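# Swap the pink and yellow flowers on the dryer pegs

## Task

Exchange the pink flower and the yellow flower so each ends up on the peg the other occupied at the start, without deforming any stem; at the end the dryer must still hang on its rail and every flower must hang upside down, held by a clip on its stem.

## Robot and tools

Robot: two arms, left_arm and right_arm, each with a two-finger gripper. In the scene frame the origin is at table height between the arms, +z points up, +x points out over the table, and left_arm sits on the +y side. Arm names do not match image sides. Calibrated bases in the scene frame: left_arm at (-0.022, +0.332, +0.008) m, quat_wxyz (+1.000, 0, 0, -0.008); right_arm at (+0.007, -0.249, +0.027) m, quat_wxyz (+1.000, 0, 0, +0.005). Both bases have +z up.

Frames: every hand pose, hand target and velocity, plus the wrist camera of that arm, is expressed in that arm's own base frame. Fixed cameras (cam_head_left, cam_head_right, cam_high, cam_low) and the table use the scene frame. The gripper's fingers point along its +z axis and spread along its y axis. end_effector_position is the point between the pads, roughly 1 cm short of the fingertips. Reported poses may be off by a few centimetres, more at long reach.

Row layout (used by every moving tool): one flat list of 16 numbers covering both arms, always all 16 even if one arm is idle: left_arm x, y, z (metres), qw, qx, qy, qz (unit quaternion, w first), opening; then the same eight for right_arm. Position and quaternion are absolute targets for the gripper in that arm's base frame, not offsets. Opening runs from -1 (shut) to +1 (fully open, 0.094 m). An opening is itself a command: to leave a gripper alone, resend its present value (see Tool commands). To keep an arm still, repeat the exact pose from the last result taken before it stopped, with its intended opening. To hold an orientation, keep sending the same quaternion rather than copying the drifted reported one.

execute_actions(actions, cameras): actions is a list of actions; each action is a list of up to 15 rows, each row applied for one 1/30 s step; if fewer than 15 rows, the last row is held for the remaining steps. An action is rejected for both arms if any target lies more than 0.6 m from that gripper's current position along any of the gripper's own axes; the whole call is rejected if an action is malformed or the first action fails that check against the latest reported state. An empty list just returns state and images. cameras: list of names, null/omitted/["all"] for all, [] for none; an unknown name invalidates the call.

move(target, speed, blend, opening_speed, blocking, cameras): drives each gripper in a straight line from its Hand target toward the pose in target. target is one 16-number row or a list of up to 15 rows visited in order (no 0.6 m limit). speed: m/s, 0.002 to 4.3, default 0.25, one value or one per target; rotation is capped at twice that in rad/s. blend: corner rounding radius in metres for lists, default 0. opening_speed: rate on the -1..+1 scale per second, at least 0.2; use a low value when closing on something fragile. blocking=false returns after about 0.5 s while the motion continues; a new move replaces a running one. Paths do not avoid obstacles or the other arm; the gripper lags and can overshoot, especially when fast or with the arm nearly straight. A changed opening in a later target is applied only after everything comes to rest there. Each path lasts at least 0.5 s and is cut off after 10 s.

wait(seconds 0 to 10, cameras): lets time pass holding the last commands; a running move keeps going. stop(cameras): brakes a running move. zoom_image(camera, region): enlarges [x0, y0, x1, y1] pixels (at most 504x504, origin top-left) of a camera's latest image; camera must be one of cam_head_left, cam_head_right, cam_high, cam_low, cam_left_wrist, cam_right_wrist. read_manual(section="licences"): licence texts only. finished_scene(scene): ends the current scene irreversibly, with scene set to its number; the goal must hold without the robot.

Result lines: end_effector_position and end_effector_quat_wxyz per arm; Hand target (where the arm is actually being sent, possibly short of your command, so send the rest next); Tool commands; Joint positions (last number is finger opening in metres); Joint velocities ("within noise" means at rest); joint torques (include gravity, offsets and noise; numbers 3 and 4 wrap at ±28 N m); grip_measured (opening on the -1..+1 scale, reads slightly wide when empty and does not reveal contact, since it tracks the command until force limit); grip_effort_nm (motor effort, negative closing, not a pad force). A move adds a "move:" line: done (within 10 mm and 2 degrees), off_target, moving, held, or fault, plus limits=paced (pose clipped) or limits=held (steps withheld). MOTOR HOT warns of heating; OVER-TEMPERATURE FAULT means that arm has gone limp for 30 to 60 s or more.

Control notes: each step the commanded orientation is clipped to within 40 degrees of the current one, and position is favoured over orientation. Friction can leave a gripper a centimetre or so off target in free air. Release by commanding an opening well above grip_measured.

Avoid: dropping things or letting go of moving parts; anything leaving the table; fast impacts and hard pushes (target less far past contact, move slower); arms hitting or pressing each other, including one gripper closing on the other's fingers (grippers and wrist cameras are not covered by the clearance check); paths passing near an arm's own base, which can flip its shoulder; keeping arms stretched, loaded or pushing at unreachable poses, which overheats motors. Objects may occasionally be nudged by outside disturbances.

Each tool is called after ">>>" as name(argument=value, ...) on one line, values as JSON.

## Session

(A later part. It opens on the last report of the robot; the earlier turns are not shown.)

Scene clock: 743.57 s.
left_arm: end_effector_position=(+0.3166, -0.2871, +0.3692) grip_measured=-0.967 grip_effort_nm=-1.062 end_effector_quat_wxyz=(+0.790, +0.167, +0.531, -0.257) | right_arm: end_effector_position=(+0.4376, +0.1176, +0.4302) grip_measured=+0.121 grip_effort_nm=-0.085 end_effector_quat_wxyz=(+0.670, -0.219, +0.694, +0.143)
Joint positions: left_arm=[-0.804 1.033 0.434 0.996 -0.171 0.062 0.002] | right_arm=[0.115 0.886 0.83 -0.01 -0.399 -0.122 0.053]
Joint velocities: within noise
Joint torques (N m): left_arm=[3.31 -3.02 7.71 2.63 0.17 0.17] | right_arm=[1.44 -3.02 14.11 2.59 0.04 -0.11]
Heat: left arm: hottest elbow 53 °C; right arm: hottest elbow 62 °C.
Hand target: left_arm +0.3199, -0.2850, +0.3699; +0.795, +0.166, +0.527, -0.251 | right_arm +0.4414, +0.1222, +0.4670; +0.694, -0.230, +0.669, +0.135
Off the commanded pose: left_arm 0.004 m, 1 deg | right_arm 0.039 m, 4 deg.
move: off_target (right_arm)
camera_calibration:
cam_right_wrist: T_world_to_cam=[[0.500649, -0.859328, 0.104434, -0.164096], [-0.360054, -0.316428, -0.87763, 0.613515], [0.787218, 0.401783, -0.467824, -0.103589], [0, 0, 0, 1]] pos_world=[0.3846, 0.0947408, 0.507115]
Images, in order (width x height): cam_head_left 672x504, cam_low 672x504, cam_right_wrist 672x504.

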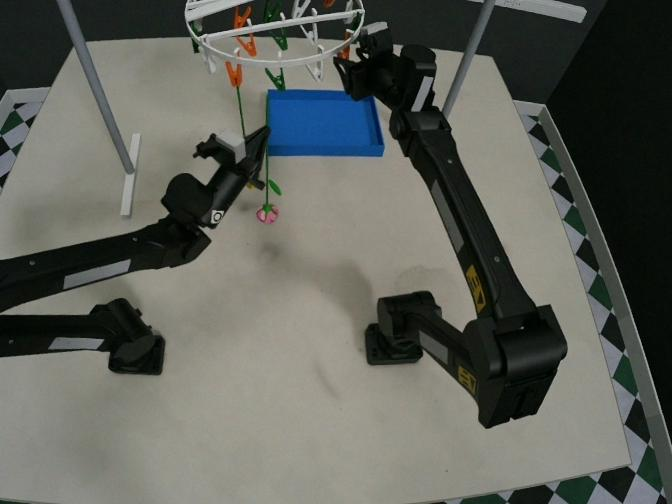

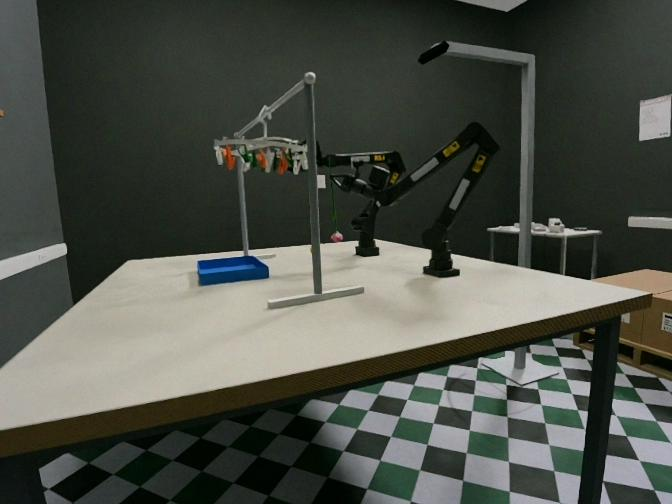

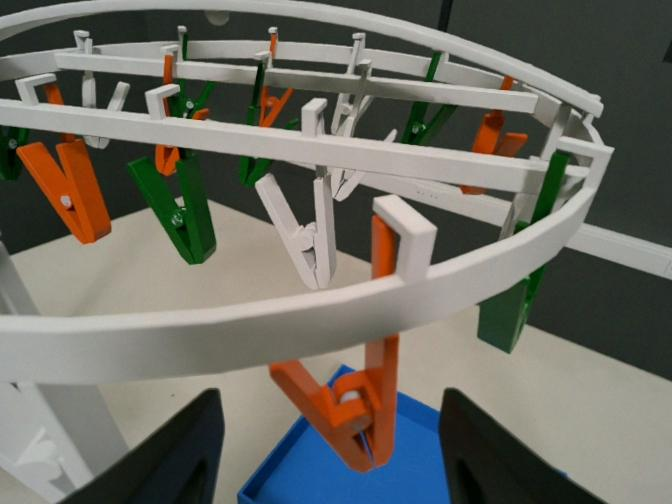

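>>> move(target=[0.32,-0.285,0.37,0.7953,0.1660,0.5264,-0.2508,-0.97,0.465,0.1345,0.470,0.6941,-0.2302,0.6685,0.1349,0.12], speed=0.05, cameras=["cam_right_wrist","cam_head_left","cam_low"])

>>> zoom_image(camera="cam_right_wrist", region=[130, 250, 530, 504])

>>> zoom_image(camera="cam_low", region=[210, 100, 370, 220])

Scene clock: 747.77 s.
left_arm: end_effector_position=(+0.3166, -0.2871, +0.3692) grip_measured=-0.967 grip_effort_nm=-1.067 end_effector_quat_wxyz=(+0.790, +0.167, +0.531, -0.256) | right_arm: end_effector_position=(+0.4579, +0.1286, +0.4305) grip_measured=+0.121 grip_effort_nm=-0.076 end_effector_quat_wxyz=(+0.669, -0.220, +0.695, +0.142)
Joint positions: left_arm=[-0.804 1.033 0.434 0.996 -0.171 0.062 0.002] | right_arm=[0.143 0.951 0.869 0.014 -0.372 -0.123 0.053]
Joint velocities: within noise
Joint torques (N m): left_arm=[3.25 -3.02 7.69 2.63 0.17 0.17] | right_arm=[1.44 -4.19 14.27 2.67 0.04 -0.12]
Heat: left arm: hottest elbow 53 °C; right arm: hottest elbow 62 °C.
Hand target: left_arm +0.3199, -0.2850, +0.3699; +0.795, +0.166, +0.527, -0.251 | right_arm +0.4622, +0.1336, +0.4692; +0.694, -0.230, +0.668, +0.135
Off the commanded pose: left_arm 0.004 m, 1 deg | right_arm 0.041 m, 4 deg.
move: off_target (right_arm)
camera_calibration:
cam_right_wrist: T_world_to_cam=[[0.501333, -0.858796, 0.105518, -0.165681], [-0.362335, -0.319115, -0.875716, 0.625203], [0.785734, 0.400792, -0.471155, -0.12155], [0, 0, 0, 1]] pos_world=[0.4051, 0.105942, 0.507714]
Images, in order (width x height): cam_head_left 672x504, cam_low 672x504, cam_right_wrist 672x504.

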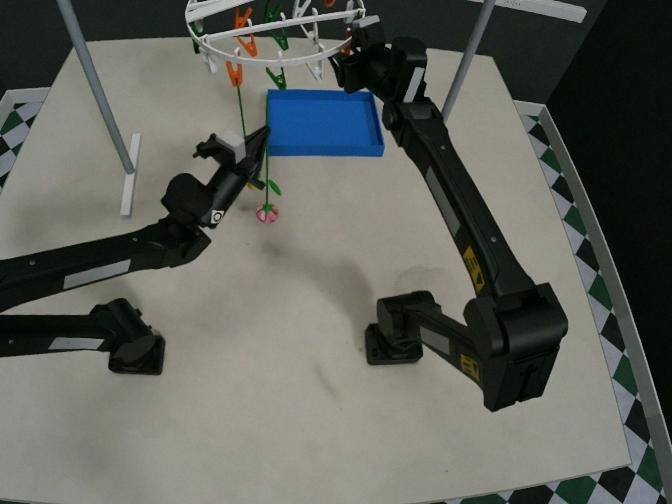

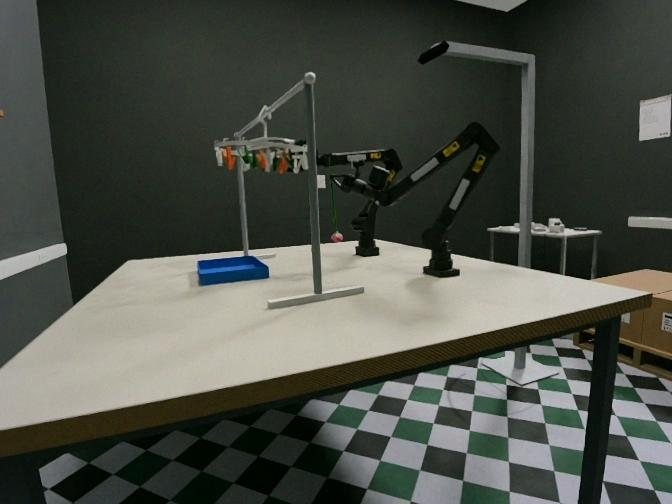

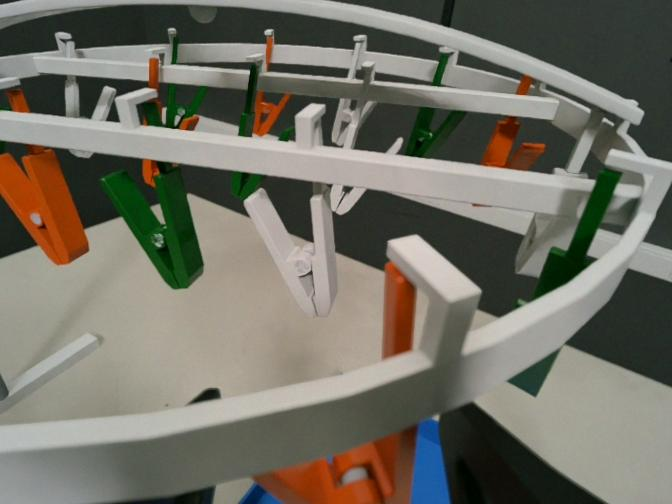

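Scaled by 1.260 from the camera's 672x504 image, which has a finer 960x720 frame.

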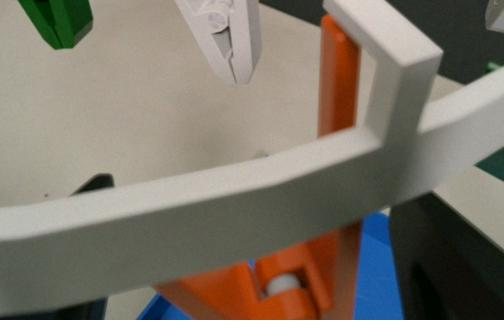

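Scaled by 3.150 from the camera's 672x504 image, which has a finer 960x720 frame.

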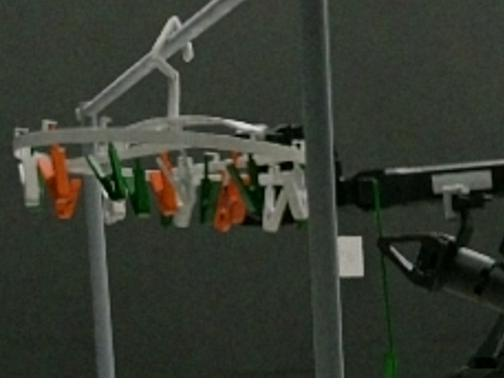

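>>> move(target=[0.32,-0.285,0.37,0.7953,0.1660,0.5264,-0.2508,-0.97,0.468,0.136,0.470,0.6941,-0.2302,0.6685,0.1349,-0.3], speed=0.05, opening_speed=0.5, cameras=["cam_right_wrist","cam_head_left"])

>>> zoom_image(camera="cam_head_left", region=[310, 20, 380, 80])

>>> zoom_image(camera="cam_right_wrist", region=[200, 380, 500, 504])

Scene clock: 761.63 s.
left_arm: end_effector_position=(+0.3167, -0.2869, +0.3692) grip_measured=-0.967 grip_effort_nm=-1.057 end_effector_quat_wxyz=(+0.790, +0.167, +0.531, -0.256) | right_arm: end_effector_position=(+0.4606, +0.1299, +0.4314) grip_measured=-0.298 grip_effort_nm=-0.081 end_effector_quat_wxyz=(+0.670, -0.220, +0.695, +0.142)
Joint positions: left_arm=[-0.804 1.033 0.434 0.996 -0.171 0.062 0.002] | right_arm=[0.146 0.96 0.875 0.017 -0.369 -0.123 0.033]
Joint velocities: within noise
Joint torques (N m): left_arm=[3.25 -3.02 7.68 2.63 0.17 0.17] | right_arm=[1.44 -4.19 14.27 2.67 0.05 -0.11]
Heat: left arm: hottest elbow 52 °C; right arm: hottest elbow 66 °C.
Hand target: left_arm +0.3200, -0.2849, +0.3699; +0.795, +0.166, +0.527, -0.251 | right_arm +0.4652, +0.1353, +0.4692; +0.694, -0.230, +0.668, +0.135
Off the commanded pose: left_arm 0.004 m, 1 deg | right_arm 0.040 m, 4 deg.
move: off_target (right_arm)
camera_calibration:
cam_right_wrist: T_world_to_cam=[[0.50113, -0.85877, 0.106686, -0.16637], [-0.360862, -0.319431, -0.876209, 0.62689], [0.786541, 0.400596, -0.469974, -0.124732], [0, 0, 0, 1]] pos_world=[0.4077, 0.107342, 0.508416]
Images, in order (width x height): cam_head_left 672x504, cam_right_wrist 672x504.

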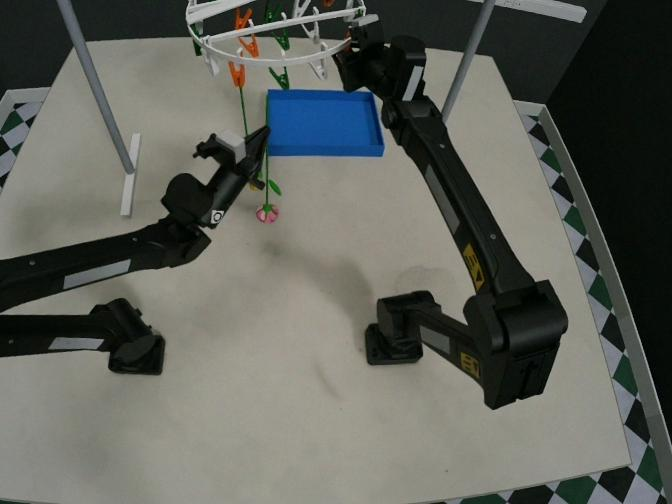

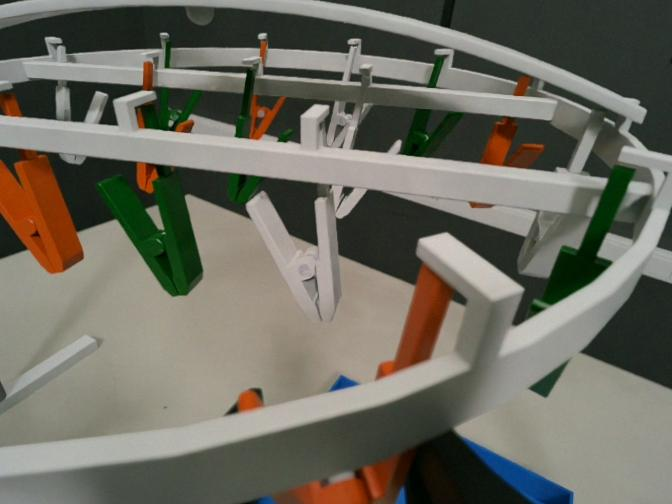

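Scaled by 7.200 from the camera's 672x504 image, which has a finer 960x720 frame.

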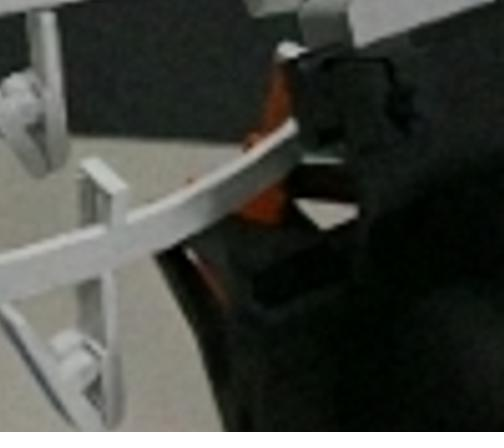

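Scaled by 1.680 from the camera's 672x504 image, which has a finer 960x720 frame.

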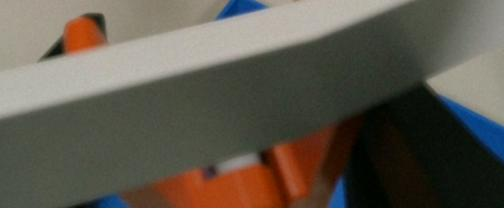

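>>> move(target=[0.32,-0.285,0.37,0.7953,0.1660,0.5264,-0.2508,-0.97,0.468,0.136,0.470,0.6941,-0.2302,0.6685,0.1349,0.12], opening_speed=0.6, cameras=["cam_right_wrist","cam_head_right"])

>>> zoom_image(camera="cam_right_wrist", region=[170, 300, 500, 504])

Scene clock: 769.47 s.
left_arm: end_effector_position=(+0.3167, -0.2869, +0.3692) grip_measured=-0.967 grip_effort_nm=-1.062 end_effector_quat_wxyz=(+0.790, +0.167, +0.531, -0.256) | right_arm: end_effector_position=(+0.4606, +0.1299, +0.4315) grip_measured=+0.118 grip_effort_nm=0.071 end_effector_quat_wxyz=(+0.670, -0.220, +0.695, +0.142)
Joint positions: left_arm=[-0.804 1.033 0.434 0.996 -0.171 0.062 0.002] | right_arm=[0.146 0.96 0.875 0.018 -0.369 -0.123 0.053]
Joint velocities: within noise
Joint torques (N m): left_arm=[3.25 -3.02 7.69 2.66 0.16 0.17] | right_arm=[1.38 -4.37 14.27 2.69 0.04 -0.11]
Heat: left arm: hottest elbow 52 °C; right arm: hottest elbow 67 °C.
Hand target: left_arm +0.3200, -0.2849, +0.3699; +0.795, +0.166, +0.527, -0.251 | right_arm +0.4652, +0.1352, +0.4692; +0.694, -0.230, +0.668, +0.135
Off the commanded pose: left_arm 0.004 m, 1 deg | right_arm 0.040 m, 4 deg.
move: off_target (right_arm)
camera_calibration:
cam_right_wrist: T_world_to_cam=[[0.501159, -0.858731, 0.106863, -0.166487], [-0.360485, -0.319438, -0.876362, 0.626903], [0.786695, 0.400674, -0.469649, -0.124921], [0, 0, 0, 1]] pos_world=[0.4077, 0.107342, 0.508516]
Images, in order (width x height): cam_head_right 672x504, cam_right_wrist 672x504.

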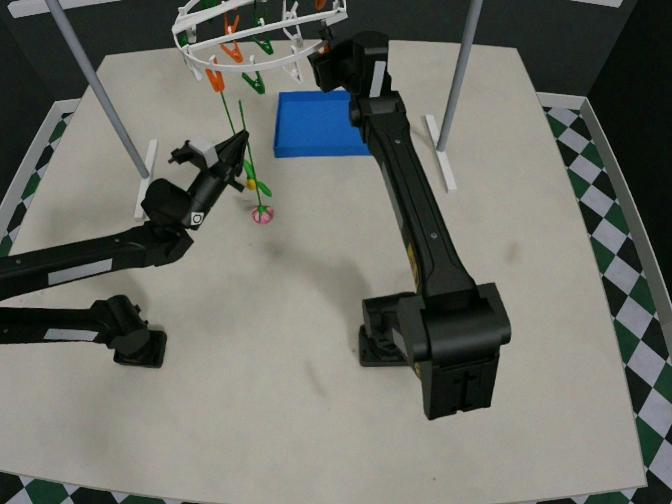

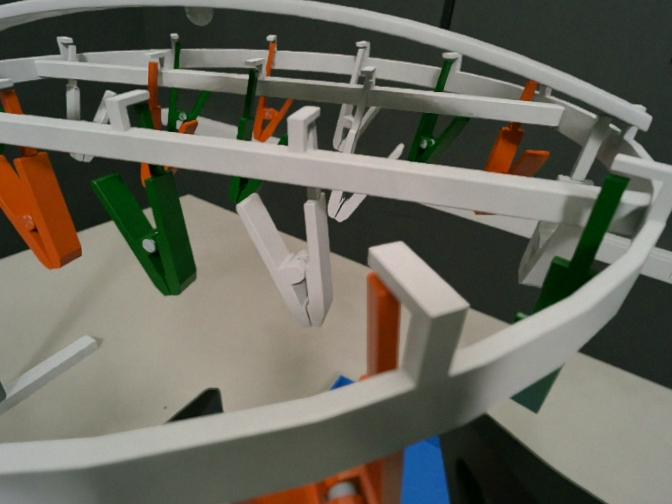

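Scaled by 1.527 from the camera's 672x504 image, which has a finer 960x720 frame.

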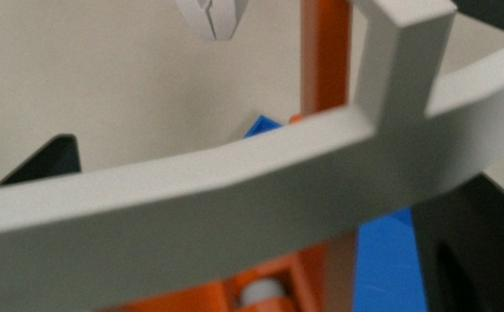

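>>> move(target=[0.32,-0.285,0.37,0.7953,0.1660,0.5264,-0.2508,-0.97,0.464,0.1435,0.470,0.6941,-0.2302,0.6685,0.1349,0.2], speed=0.05, cameras=["cam_right_wrist"])

>>> move(target=[0.32,-0.285,0.37,0.7953,0.1660,0.5264,-0.2508,-0.97,0.464,0.1435,0.470,0.6941,-0.2302,0.6685,0.1349,-0.3], opening_speed=0.5, cameras=["cam_right_wrist"])

Scene clock: 773.10 s.
left_arm: end_effector_position=(+0.3167, -0.2869, +0.3692) grip_measured=-0.967 grip_effort_nm=-1.067 end_effector_quat_wxyz=(+0.790, +0.167, +0.531, -0.256) | right_arm: end_effector_position=(+0.4594, +0.1378, +0.4314) grip_measured=+0.199 grip_effort_nm=0.076 end_effector_quat_wxyz=(+0.670, -0.221, +0.695, +0.141)
Joint positions: left_arm=[-0.804 1.033 0.434 0.996 -0.171 0.062 0.002] | right_arm=[0.171 0.96 0.875 0.018 -0.344 -0.123 0.056]
Joint velocities: within noise
Joint torques (N m): left_arm=[3.31 -3.08 7.69 2.65 0.17 0.17] | right_arm=[1.14 -4.95 13.94 2.55 0.08 -0.13]
Heat: left arm: hottest elbow 52 °C; right arm: hottest elbow 68 °C.
Hand target: left_arm +0.3200, -0.2849, +0.3699; +0.795, +0.166, +0.527, -0.251 | right_arm +0.4615, +0.1427, +0.4693; +0.694, -0.230, +0.668, +0.135
Off the commanded pose: left_arm 0.004 m, 1 deg | right_arm 0.039 m, 4 deg.
move: off_target (right_arm)
camera_calibration:
cam_right_wrist: T_world_to_cam=[[0.501496, -0.858344, 0.108387, -0.159911], [-0.360086, -0.320995, -0.875957, 0.628715], [0.786664, 0.40026, -0.470055, -0.126883], [0, 0, 0, 1]] pos_world=[0.406401, 0.115342, 0.508418]
Images, in order (width x height): cam_right_wrist 672x504.

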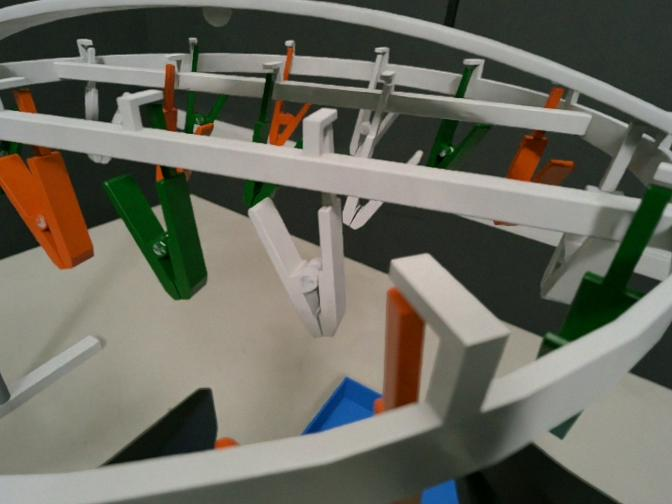

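Scene clock: 774.43 s.
left_arm: end_effector_position=(+0.3167, -0.2869, +0.3692) grip_measured=-0.967 grip_effort_nm=-1.062 end_effector_quat_wxyz=(+0.790, +0.167, +0.531, -0.256) | right_arm: end_effector_position=(+0.4594, +0.1379, +0.4314) grip_measured=-0.298 grip_effort_nm=-0.081 end_effector_quat_wxyz=(+0.670, -0.221, +0.695, +0.141)
Joint positions: left_arm=[-0.804 1.033 0.434 0.996 -0.171 0.062 0.002] | right_arm=[0.172 0.96 0.875 0.018 -0.344 -0.123 0.033]
Joint velocities: within noise
Joint torques (N m): left_arm=[3.25 -3.08 7.69 2.63 0.17 0.17] | right_arm=[1.32 -5.07 14.02 2.52 0.05 -0.1]
Heat: left arm: hottest elbow 52 °C; right arm: hottest elbow 68 °C.
Hand target: left_arm +0.3200, -0.2849, +0.3699; +0.795, +0.166, +0.527, -0.251 | right_arm +0.4614, +0.1428, +0.4693; +0.694, -0.230, +0.668, +0.135
Off the commanded pose: left_arm 0.004 m, 1 deg | right_arm 0.039 m, 4 deg.
move: off_target (right_arm)
camera_calibration:
cam_right_wrist: T_world_to_cam=[[0.501428, -0.858379, 0.108428, -0.159814], [-0.360111, -0.321008, -0.875942, 0.628752], [0.786696, 0.400175, -0.470074, -0.126917], [0, 0, 0, 1]] pos_world=[0.4064, 0.115442, 0.508418]
Images, in order (width x height): cam_right_wrist 672x504.

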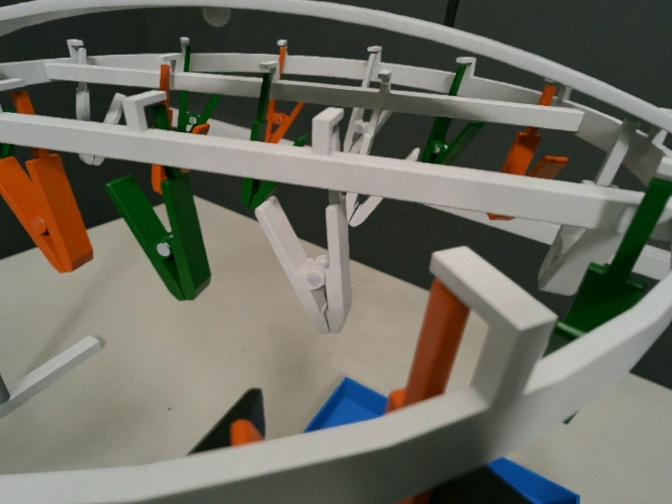

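>>> move(target=[0.32,-0.285,0.37,0.7953,0.1660,0.5264,-0.2508,-0.97,0.464,0.1435,0.470,0.6941,-0.2302,0.6685,0.1349,-0.48], opening_speed=0.3, cameras=["cam_right_wrist","cam_left_wrist"])

>>> zoom_image(camera="cam_left_wrist", region=[300, 60, 672, 360])

Scene clock: 781.20 s.
left_arm: end_effector_position=(+0.3167, -0.2869, +0.3692) grip_measured=-0.967 grip_effort_nm=-1.067 end_effector_quat_wxyz=(+0.790, +0.167, +0.531, -0.256) | right_arm: end_effector_position=(+0.4594, +0.1379, +0.4314) grip_measured=-0.475 grip_effort_nm=-0.242 end_effector_quat_wxyz=(+0.670, -0.221, +0.695, +0.141)
Joint positions: left_arm=[-0.804 1.033 0.434 0.996 -0.171 0.062 0.002] | right_arm=[0.172 0.96 0.875 0.018 -0.343 -0.123 0.025]
Joint velocities: within noise
Joint torques (N m): left_arm=[3.31 -3.02 7.68 2.65 0.17 0.16] | right_arm=[1.44 -5.01 14 2.54 0.03 -0.11]
Heat: left arm: hottest elbow 52 °C; right arm: hottest elbow 69 °C.
Hand target: left_arm +0.3200, -0.2849, +0.3699; +0.795, +0.166, +0.527, -0.251 | right_arm +0.4615, +0.1428, +0.4693; +0.694, -0.230, +0.668, +0.135
Off the commanded pose: left_arm 0.004 m, 1 deg | right_arm 0.039 m, 4 deg.
move: off_target (right_arm)
camera_calibration:
cam_left_wrist: T_world_to_cam=[[-0.574323, -0.818624, -0.00270155, -0.0520571], [-0.0342323, 0.0273134, -0.999041, 0.426271], [0.817912, -0.57368, -0.0437101, -0.317035], [0, 0, 0, 1]] pos_world=[0.244001, -0.236135, 0.411864]
cam_right_wrist: T_world_to_cam=[[0.501136, -0.858545, 0.108454, -0.15969], [-0.360225, -0.320915, -0.875929, 0.628781], [0.786829, 0.399892, -0.470092, -0.126929], [0, 0, 0, 1]] pos_world=[0.4064, 0.115442, 0.508418]
Images, in order (width x height): cam_left_wrist 672x504, cam_right_wrist 672x504.

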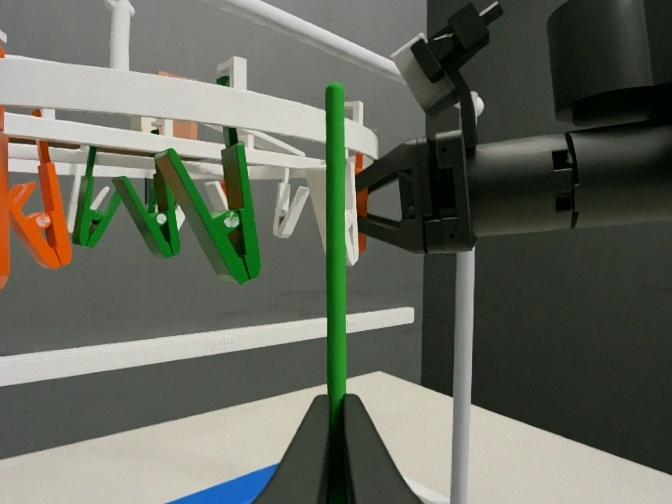

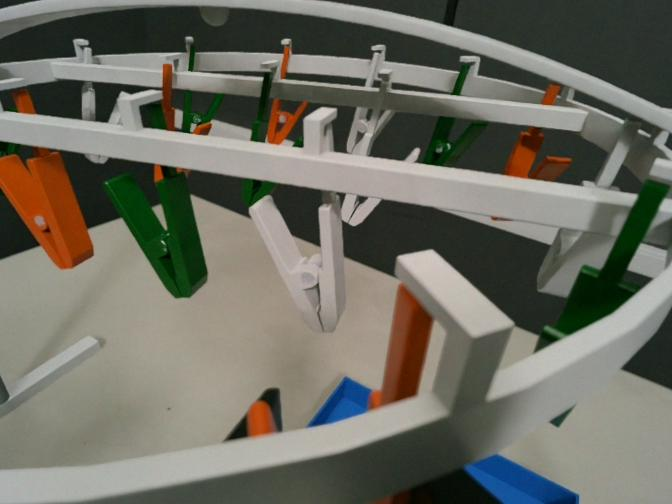

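Scaled by 1.355 from the camera's 672x504 image, which has a finer 960x720 frame.

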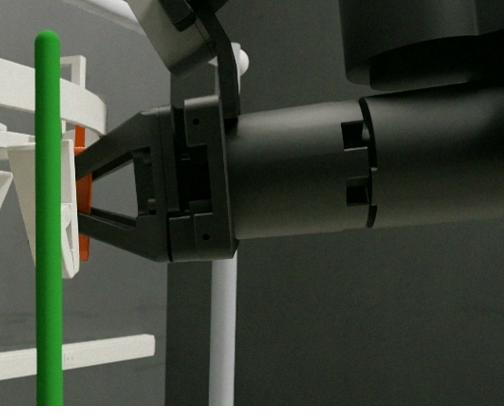

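>>> move(target=[0.32,-0.285,0.37,0.7953,0.1660,0.5264,-0.2508,-0.97,0.464,0.1435,0.470,0.6941,-0.2302,0.6685,0.1349,-0.62], opening_speed=0.3, cameras=["cam_right_wrist","cam_left_wrist"])

>>> zoom_image(camera="cam_left_wrist", region=[300, 100, 500, 300])

Scene clock: 784.07 s.
left_arm: end_effector_position=(+0.3167, -0.2869, +0.3692) grip_measured=-0.967 grip_effort_nm=-1.067 end_effector_quat_wxyz=(+0.790, +0.167, +0.531, -0.256) | right_arm: end_effector_position=(+0.4594, +0.1378, +0.4314) grip_measured=-0.556 grip_effort_nm=-0.994 end_effector_quat_wxyz=(+0.670, -0.221, +0.695, +0.141)
Joint positions: left_arm=[-0.804 1.033 0.434 0.996 -0.171 0.062 0.002] | right_arm=[0.172 0.96 0.875 0.018 -0.343 -0.123 0.021]
Joint velocities: within noise
Joint torques (N m): left_arm=[3.25 -3.02 7.69 2.65 0.17 0.17] | right_arm=[1.38 -5.13 13.98 2.59 0.02 -0.11]
Heat: left arm: hottest elbow 52 °C; right arm: hottest elbow 69 °C.
Hand target: left_arm +0.3200, -0.2849, +0.3699; +0.795, +0.166, +0.527, -0.251 | right_arm +0.4615, +0.1427, +0.4693; +0.694, -0.230, +0.668, +0.135
Off the commanded pose: left_arm 0.004 m, 1 deg | right_arm 0.039 m, 4 deg.
move: off_target (right_arm)
camera_calibration:
cam_left_wrist: T_world_to_cam=[[-0.574323, -0.818624, -0.00270155, -0.0520571], [-0.0342323, 0.0273134, -0.999041, 0.426271], [0.817912, -0.57368, -0.0437101, -0.317035], [0, 0, 0, 1]] pos_world=[0.244001, -0.236135, 0.411864]
cam_right_wrist: T_world_to_cam=[[0.500806, -0.858732, 0.108504, -0.159646], [-0.36031, -0.320808, -0.875933, 0.628773], [0.787, 0.399578, -0.470073, -0.126932], [0, 0, 0, 1]] pos_world=[0.4064, 0.115342, 0.508418]
Images, in order (width x height): cam_left_wrist 672x504, cam_right_wrist 672x504.

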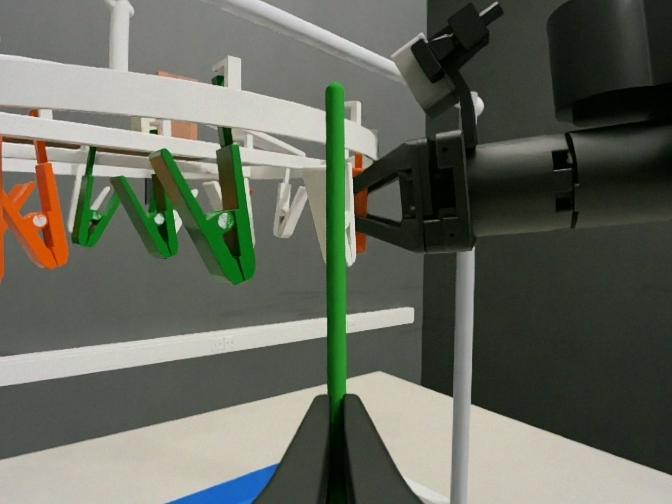

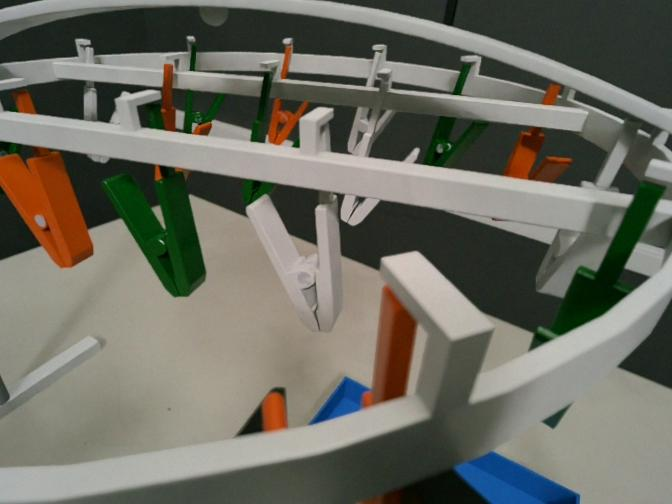

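Scaled by 2.520 from the camera's 672x504 image, which has a finer 960x720 frame.

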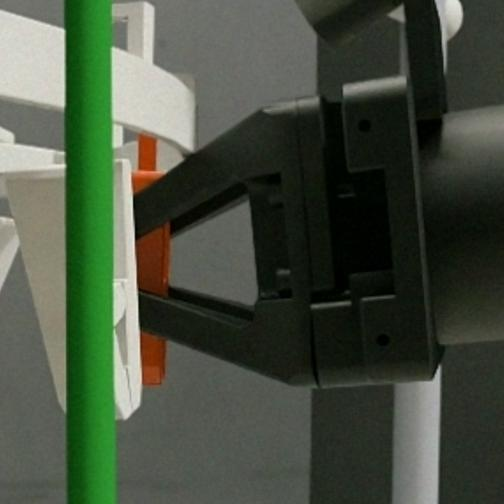

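>>> move(target=[0.32,-0.285,0.37,0.7953,0.1660,0.5264,-0.2508,-0.97,0.464,0.1435,0.470,0.6941,-0.2302,0.6685,0.1349,-0.8], opening_speed=0.3)

>>> zoom_image(camera="cam_left_wrist", region=[300, 100, 440, 300])

>>> zoom_image(camera="cam_head_left", region=[310, 10, 380, 80])

>>> zoom_image(camera="cam_high", region=[290, 160, 360, 230])

>>> zoom_image(camera="cam_low", region=[210, 120, 310, 190])

Scene clock: 787.87 s.
left_arm: end_effector_position=(+0.3167, -0.2869, +0.3692) grip_measured=-0.967 grip_effort_nm=-1.072 end_effector_quat_wxyz=(+0.790, +0.167, +0.531, -0.256) | right_arm: end_effector_position=(+0.4594, +0.1378, +0.4314) grip_measured=-0.559 grip_effort_nm=-1.028 end_effector_quat_wxyz=(+0.670, -0.221, +0.695, +0.141)
Joint positions: left_arm=[-0.804 1.033 0.434 0.996 -0.171 0.062 0.002] | right_arm=[0.172 0.96 0.875 0.018 -0.343 -0.123 0.021]
Joint velocities: within noise
Joint torques (N m): left_arm=[3.31 -3.08 7.71 2.65 0.17 0.17] | right_arm=[1.38 -5.13 13.98 2.54 0.02 -0.11]
Heat: left arm: hottest elbow 52 °C; right arm: hottest elbow 70 °C.
Hand target: left_arm +0.3200, -0.2849, +0.3699; +0.795, +0.166, +0.527, -0.251 | right_arm +0.4615, +0.1427, +0.4693; +0.694, -0.230, +0.668, +0.135
Off the commanded pose: left_arm 0.004 m, 1 deg | right_arm 0.039 m, 4 deg.
move: off_target (right_arm)
camera_calibration:
cam_left_wrist: T_world_to_cam=[[-0.574323, -0.818624, -0.00270155, -0.0520571], [-0.0342323, 0.0273134, -0.999041, 0.426271], [0.817912, -0.57368, -0.0437101, -0.317035], [0, 0, 0, 1]] pos_world=[0.244001, -0.236135, 0.411864]
cam_right_wrist: T_world_to_cam=[[0.500806, -0.858732, 0.108504, -0.159646], [-0.36031, -0.320808, -0.875933, 0.628773], [0.787, 0.399578, -0.470073, -0.126932], [0, 0, 0, 1]] pos_world=[0.4064, 0.115342, 0.508418]

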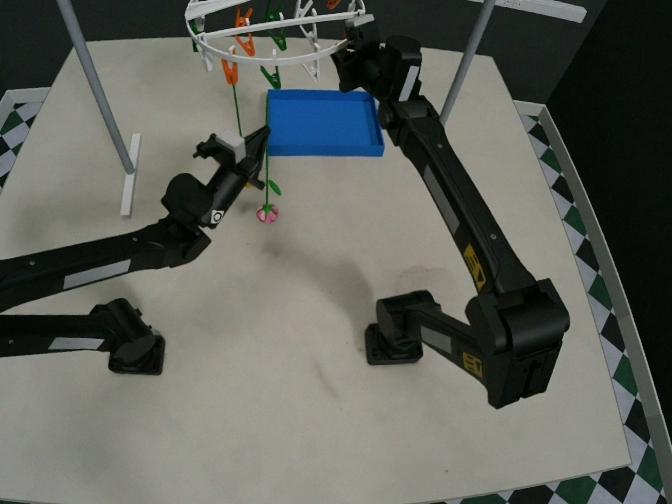

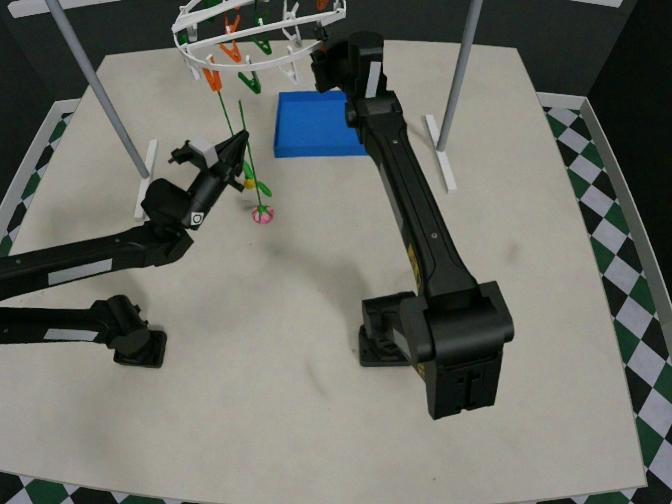

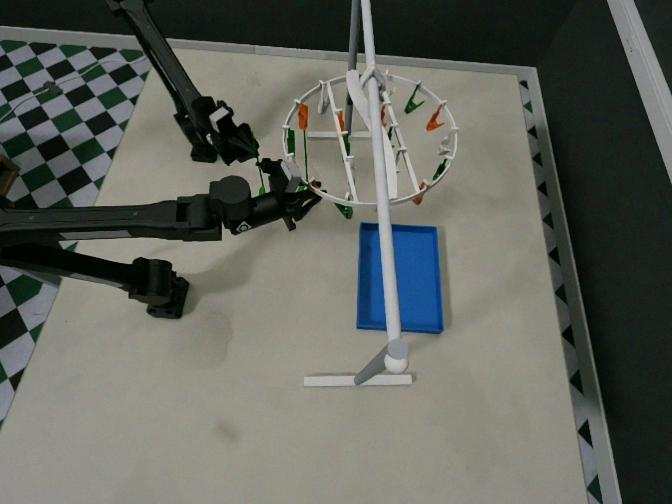

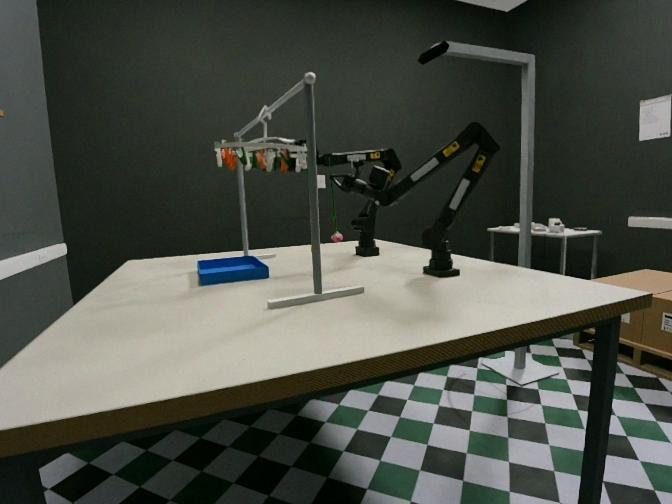

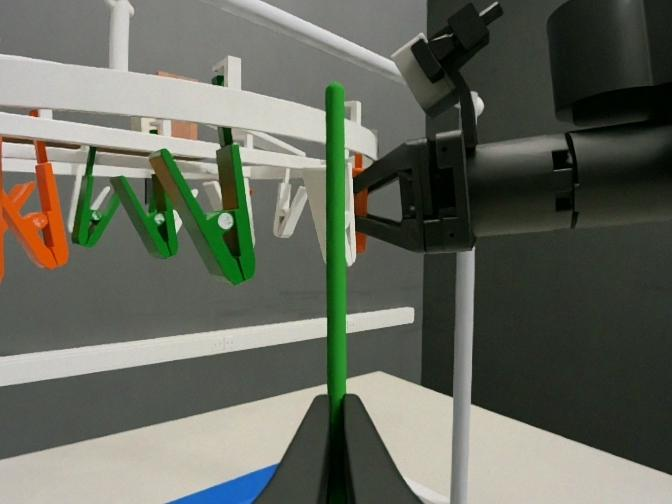

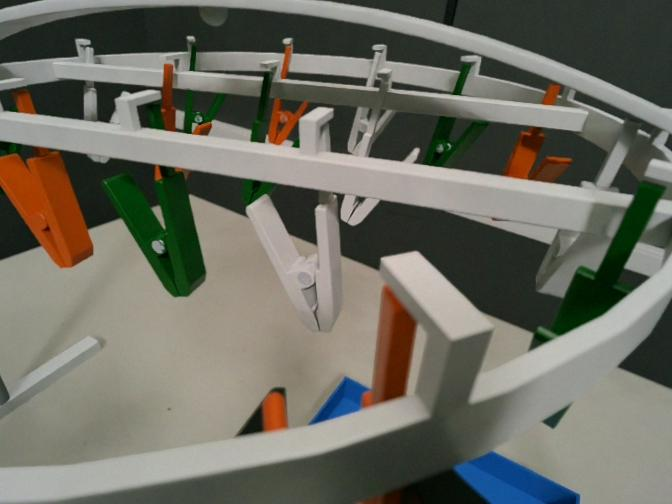

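Scaled by 2.520 from the camera's 672x504 image, which has a finer 960x720 frame.

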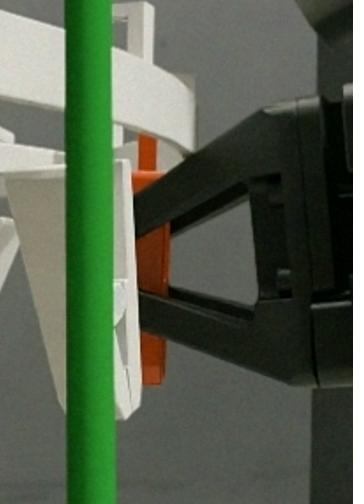

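Scaled by 7.200 from the camera's 672x504 image, which has a finer 960x720 frame.

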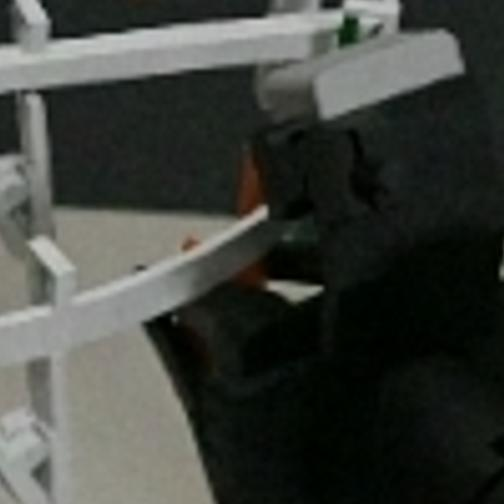

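Scaled by 7.200 from the camera's 672x504 image, which has a finer 960x720 frame.

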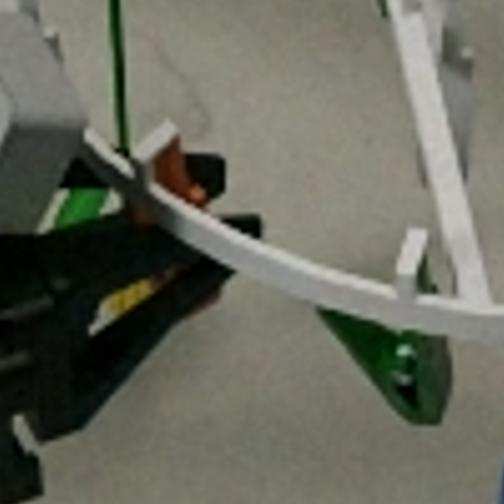

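Scaled by 5.040 from the camera's 672x504 image, which has a finer 960x720 frame.

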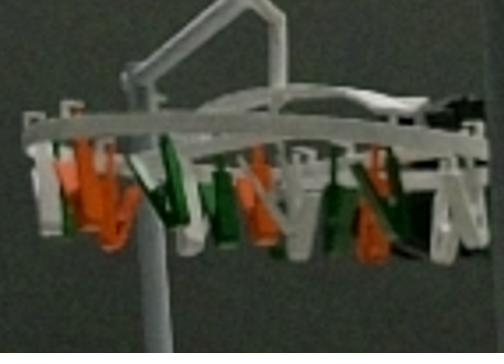

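>>> move(target=[[0.33,-0.295,0.306,0.7953,0.1660,0.5264,-0.2508,-0.97,0.464,0.1435,0.470,0.6941,-0.2302,0.6685,0.1349,-0.8],[0.432,-0.388,0.314,0.7953,0.1660,0.5264,-0.2508,-0.97,0.464,0.1435,0.470,0.6941,-0.2302,0.6685,0.1349,-0.8]], speed=0.08)

>>> zoom_image(camera="cam_left_wrist", region=[240, 0, 480, 180])

>>> zoom_image(camera="cam_head_left", region=[290, 20, 390, 120])

>>> zoom_image(camera="cam_high", region=[270, 150, 350, 230])

>>> zoom_image(camera="cam_low", region=[210, 120, 330, 210])

Scene clock: 803.73 s.
left_arm: end_effector_position=(+0.4186, -0.3824, +0.3035) grip_measured=-0.967 grip_effort_nm=-1.067 end_effector_quat_wxyz=(+0.789, +0.171, +0.533, -0.253) | right_arm: end_effector_position=(+0.4594, +0.1378, +0.4314) grip_measured=-0.559 grip_effort_nm=-1.033 end_effector_quat_wxyz=(+0.670, -0.221, +0.695, +0.141)
Joint positions: left_arm=[-0.786 1.594 0.708 1.272 -0.154 0.062 0.002] | right_arm=[0.172 0.96 0.875 0.018 -0.343 -0.123 0.021]
Joint velocities: within noise
Joint torques (N m): left_arm=[3.25 -8.88 9.29 1.43 0.17 0.08] | right_arm=[1.32 -4.95 13.97 2.55 0.03 -0.11]
Heat: left arm: hottest elbow 52 °C; right arm: hottest elbow 71 °C.
Hand target: left_arm +0.4313, -0.3873, +0.3140; +0.795, +0.166, +0.526, -0.251 | right_arm +0.4615, +0.1427, +0.4693; +0.694, -0.230, +0.668, +0.135
Off the commanded pose: left_arm 0.018 m, 1 deg | right_arm 0.039 m, 4 deg.
move: off_target (left_arm, right_arm)
camera_calibration:
cam_left_wrist: T_world_to_cam=[[-0.572672, -0.819712, -0.010904, -0.070545], [-0.0369324, 0.0390849, -0.998553, 0.372234], [0.818952, -0.571441, -0.0526568, -0.454911], [0, 0, 0, 1]] pos_world=[0.345899, -0.33233, 0.346972]
cam_right_wrist: T_world_to_cam=[[0.500806, -0.858732, 0.108504, -0.159646], [-0.36031, -0.320808, -0.875933, 0.628773], [0.787, 0.399578, -0.470073, -0.126932], [0, 0, 0, 1]] pos_world=[0.4064, 0.115342, 0.508418]

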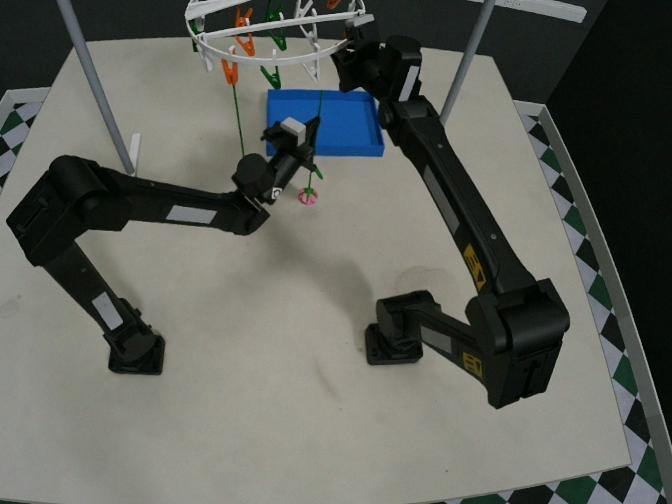

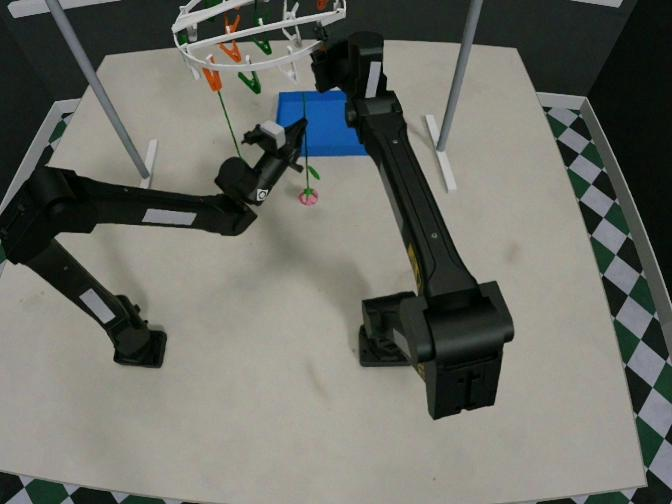

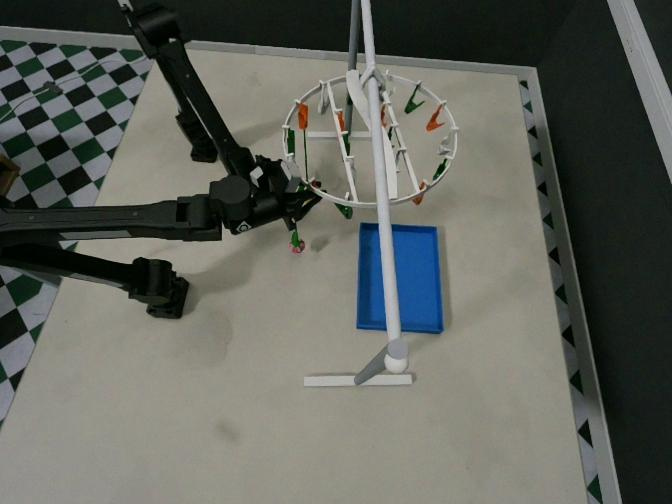

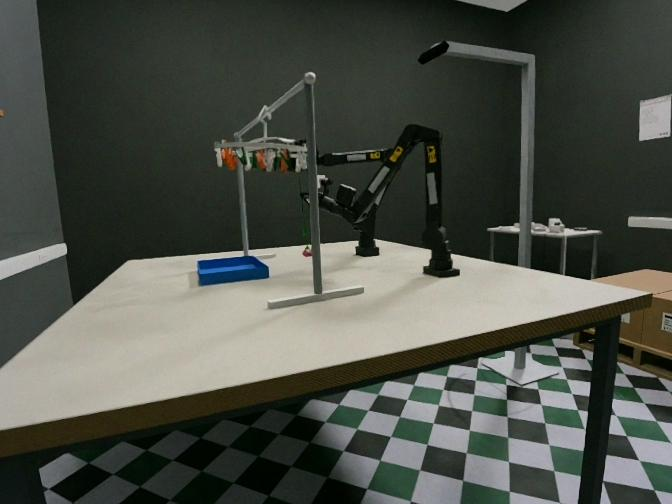

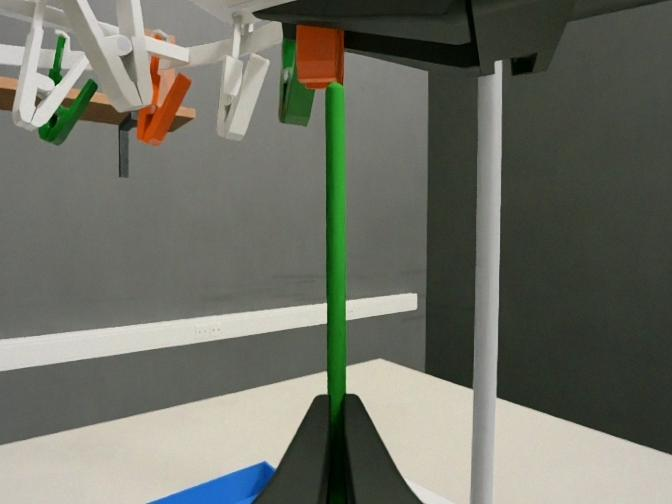

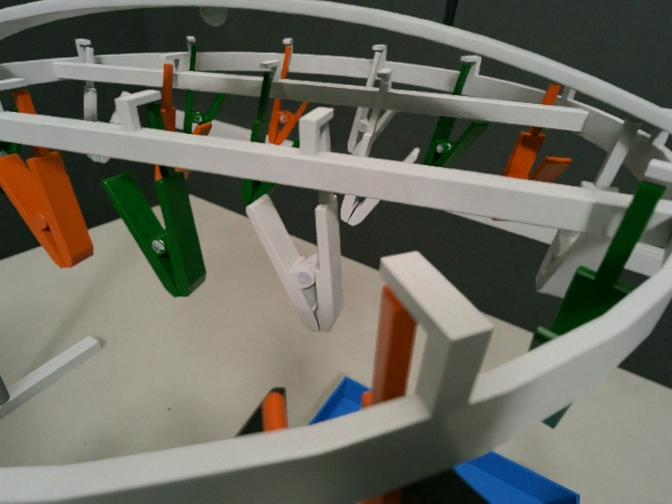

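Scaled by 2.100 from the camera's 672x504 image, which has a finer 960x720 frame.

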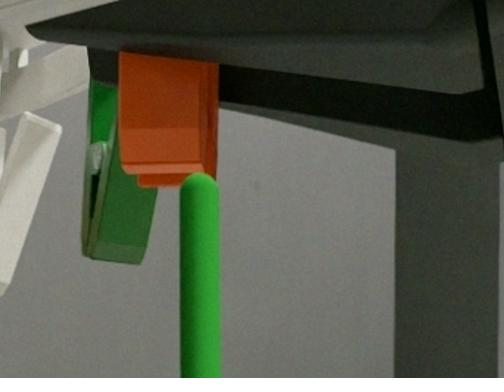

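Scaled by 5.040 from the camera's 672x504 image, which has a finer 960x720 frame.

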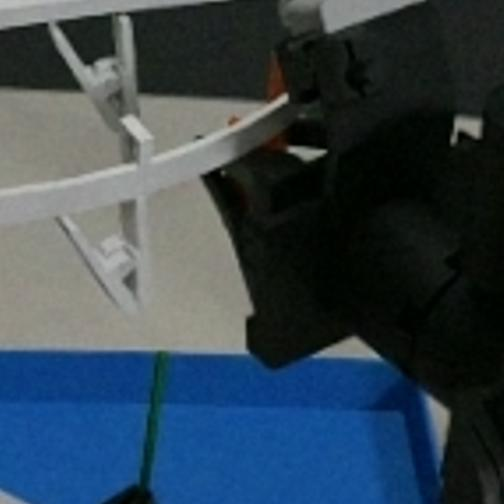

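Scaled by 6.300 from the camera's 672x504 image, which has a finer 960x720 frame.

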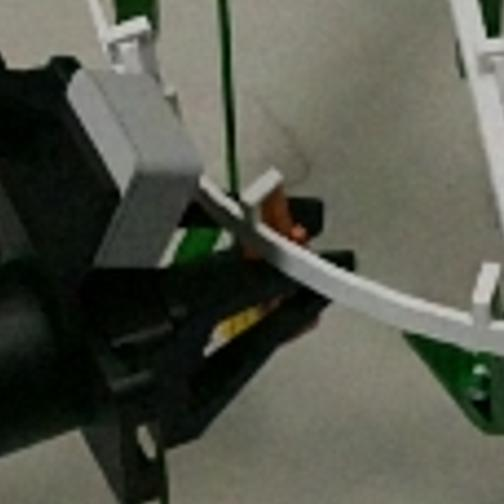

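Scaled by 4.200 from the camera's 672x504 image, which has a finer 960x720 frame.

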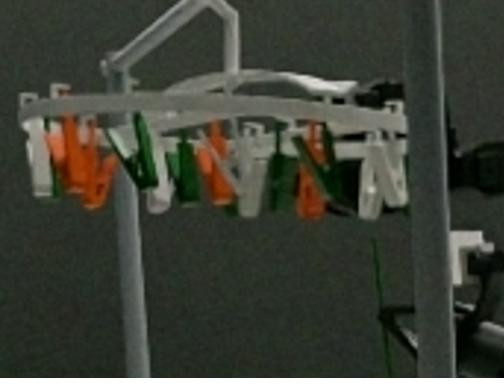

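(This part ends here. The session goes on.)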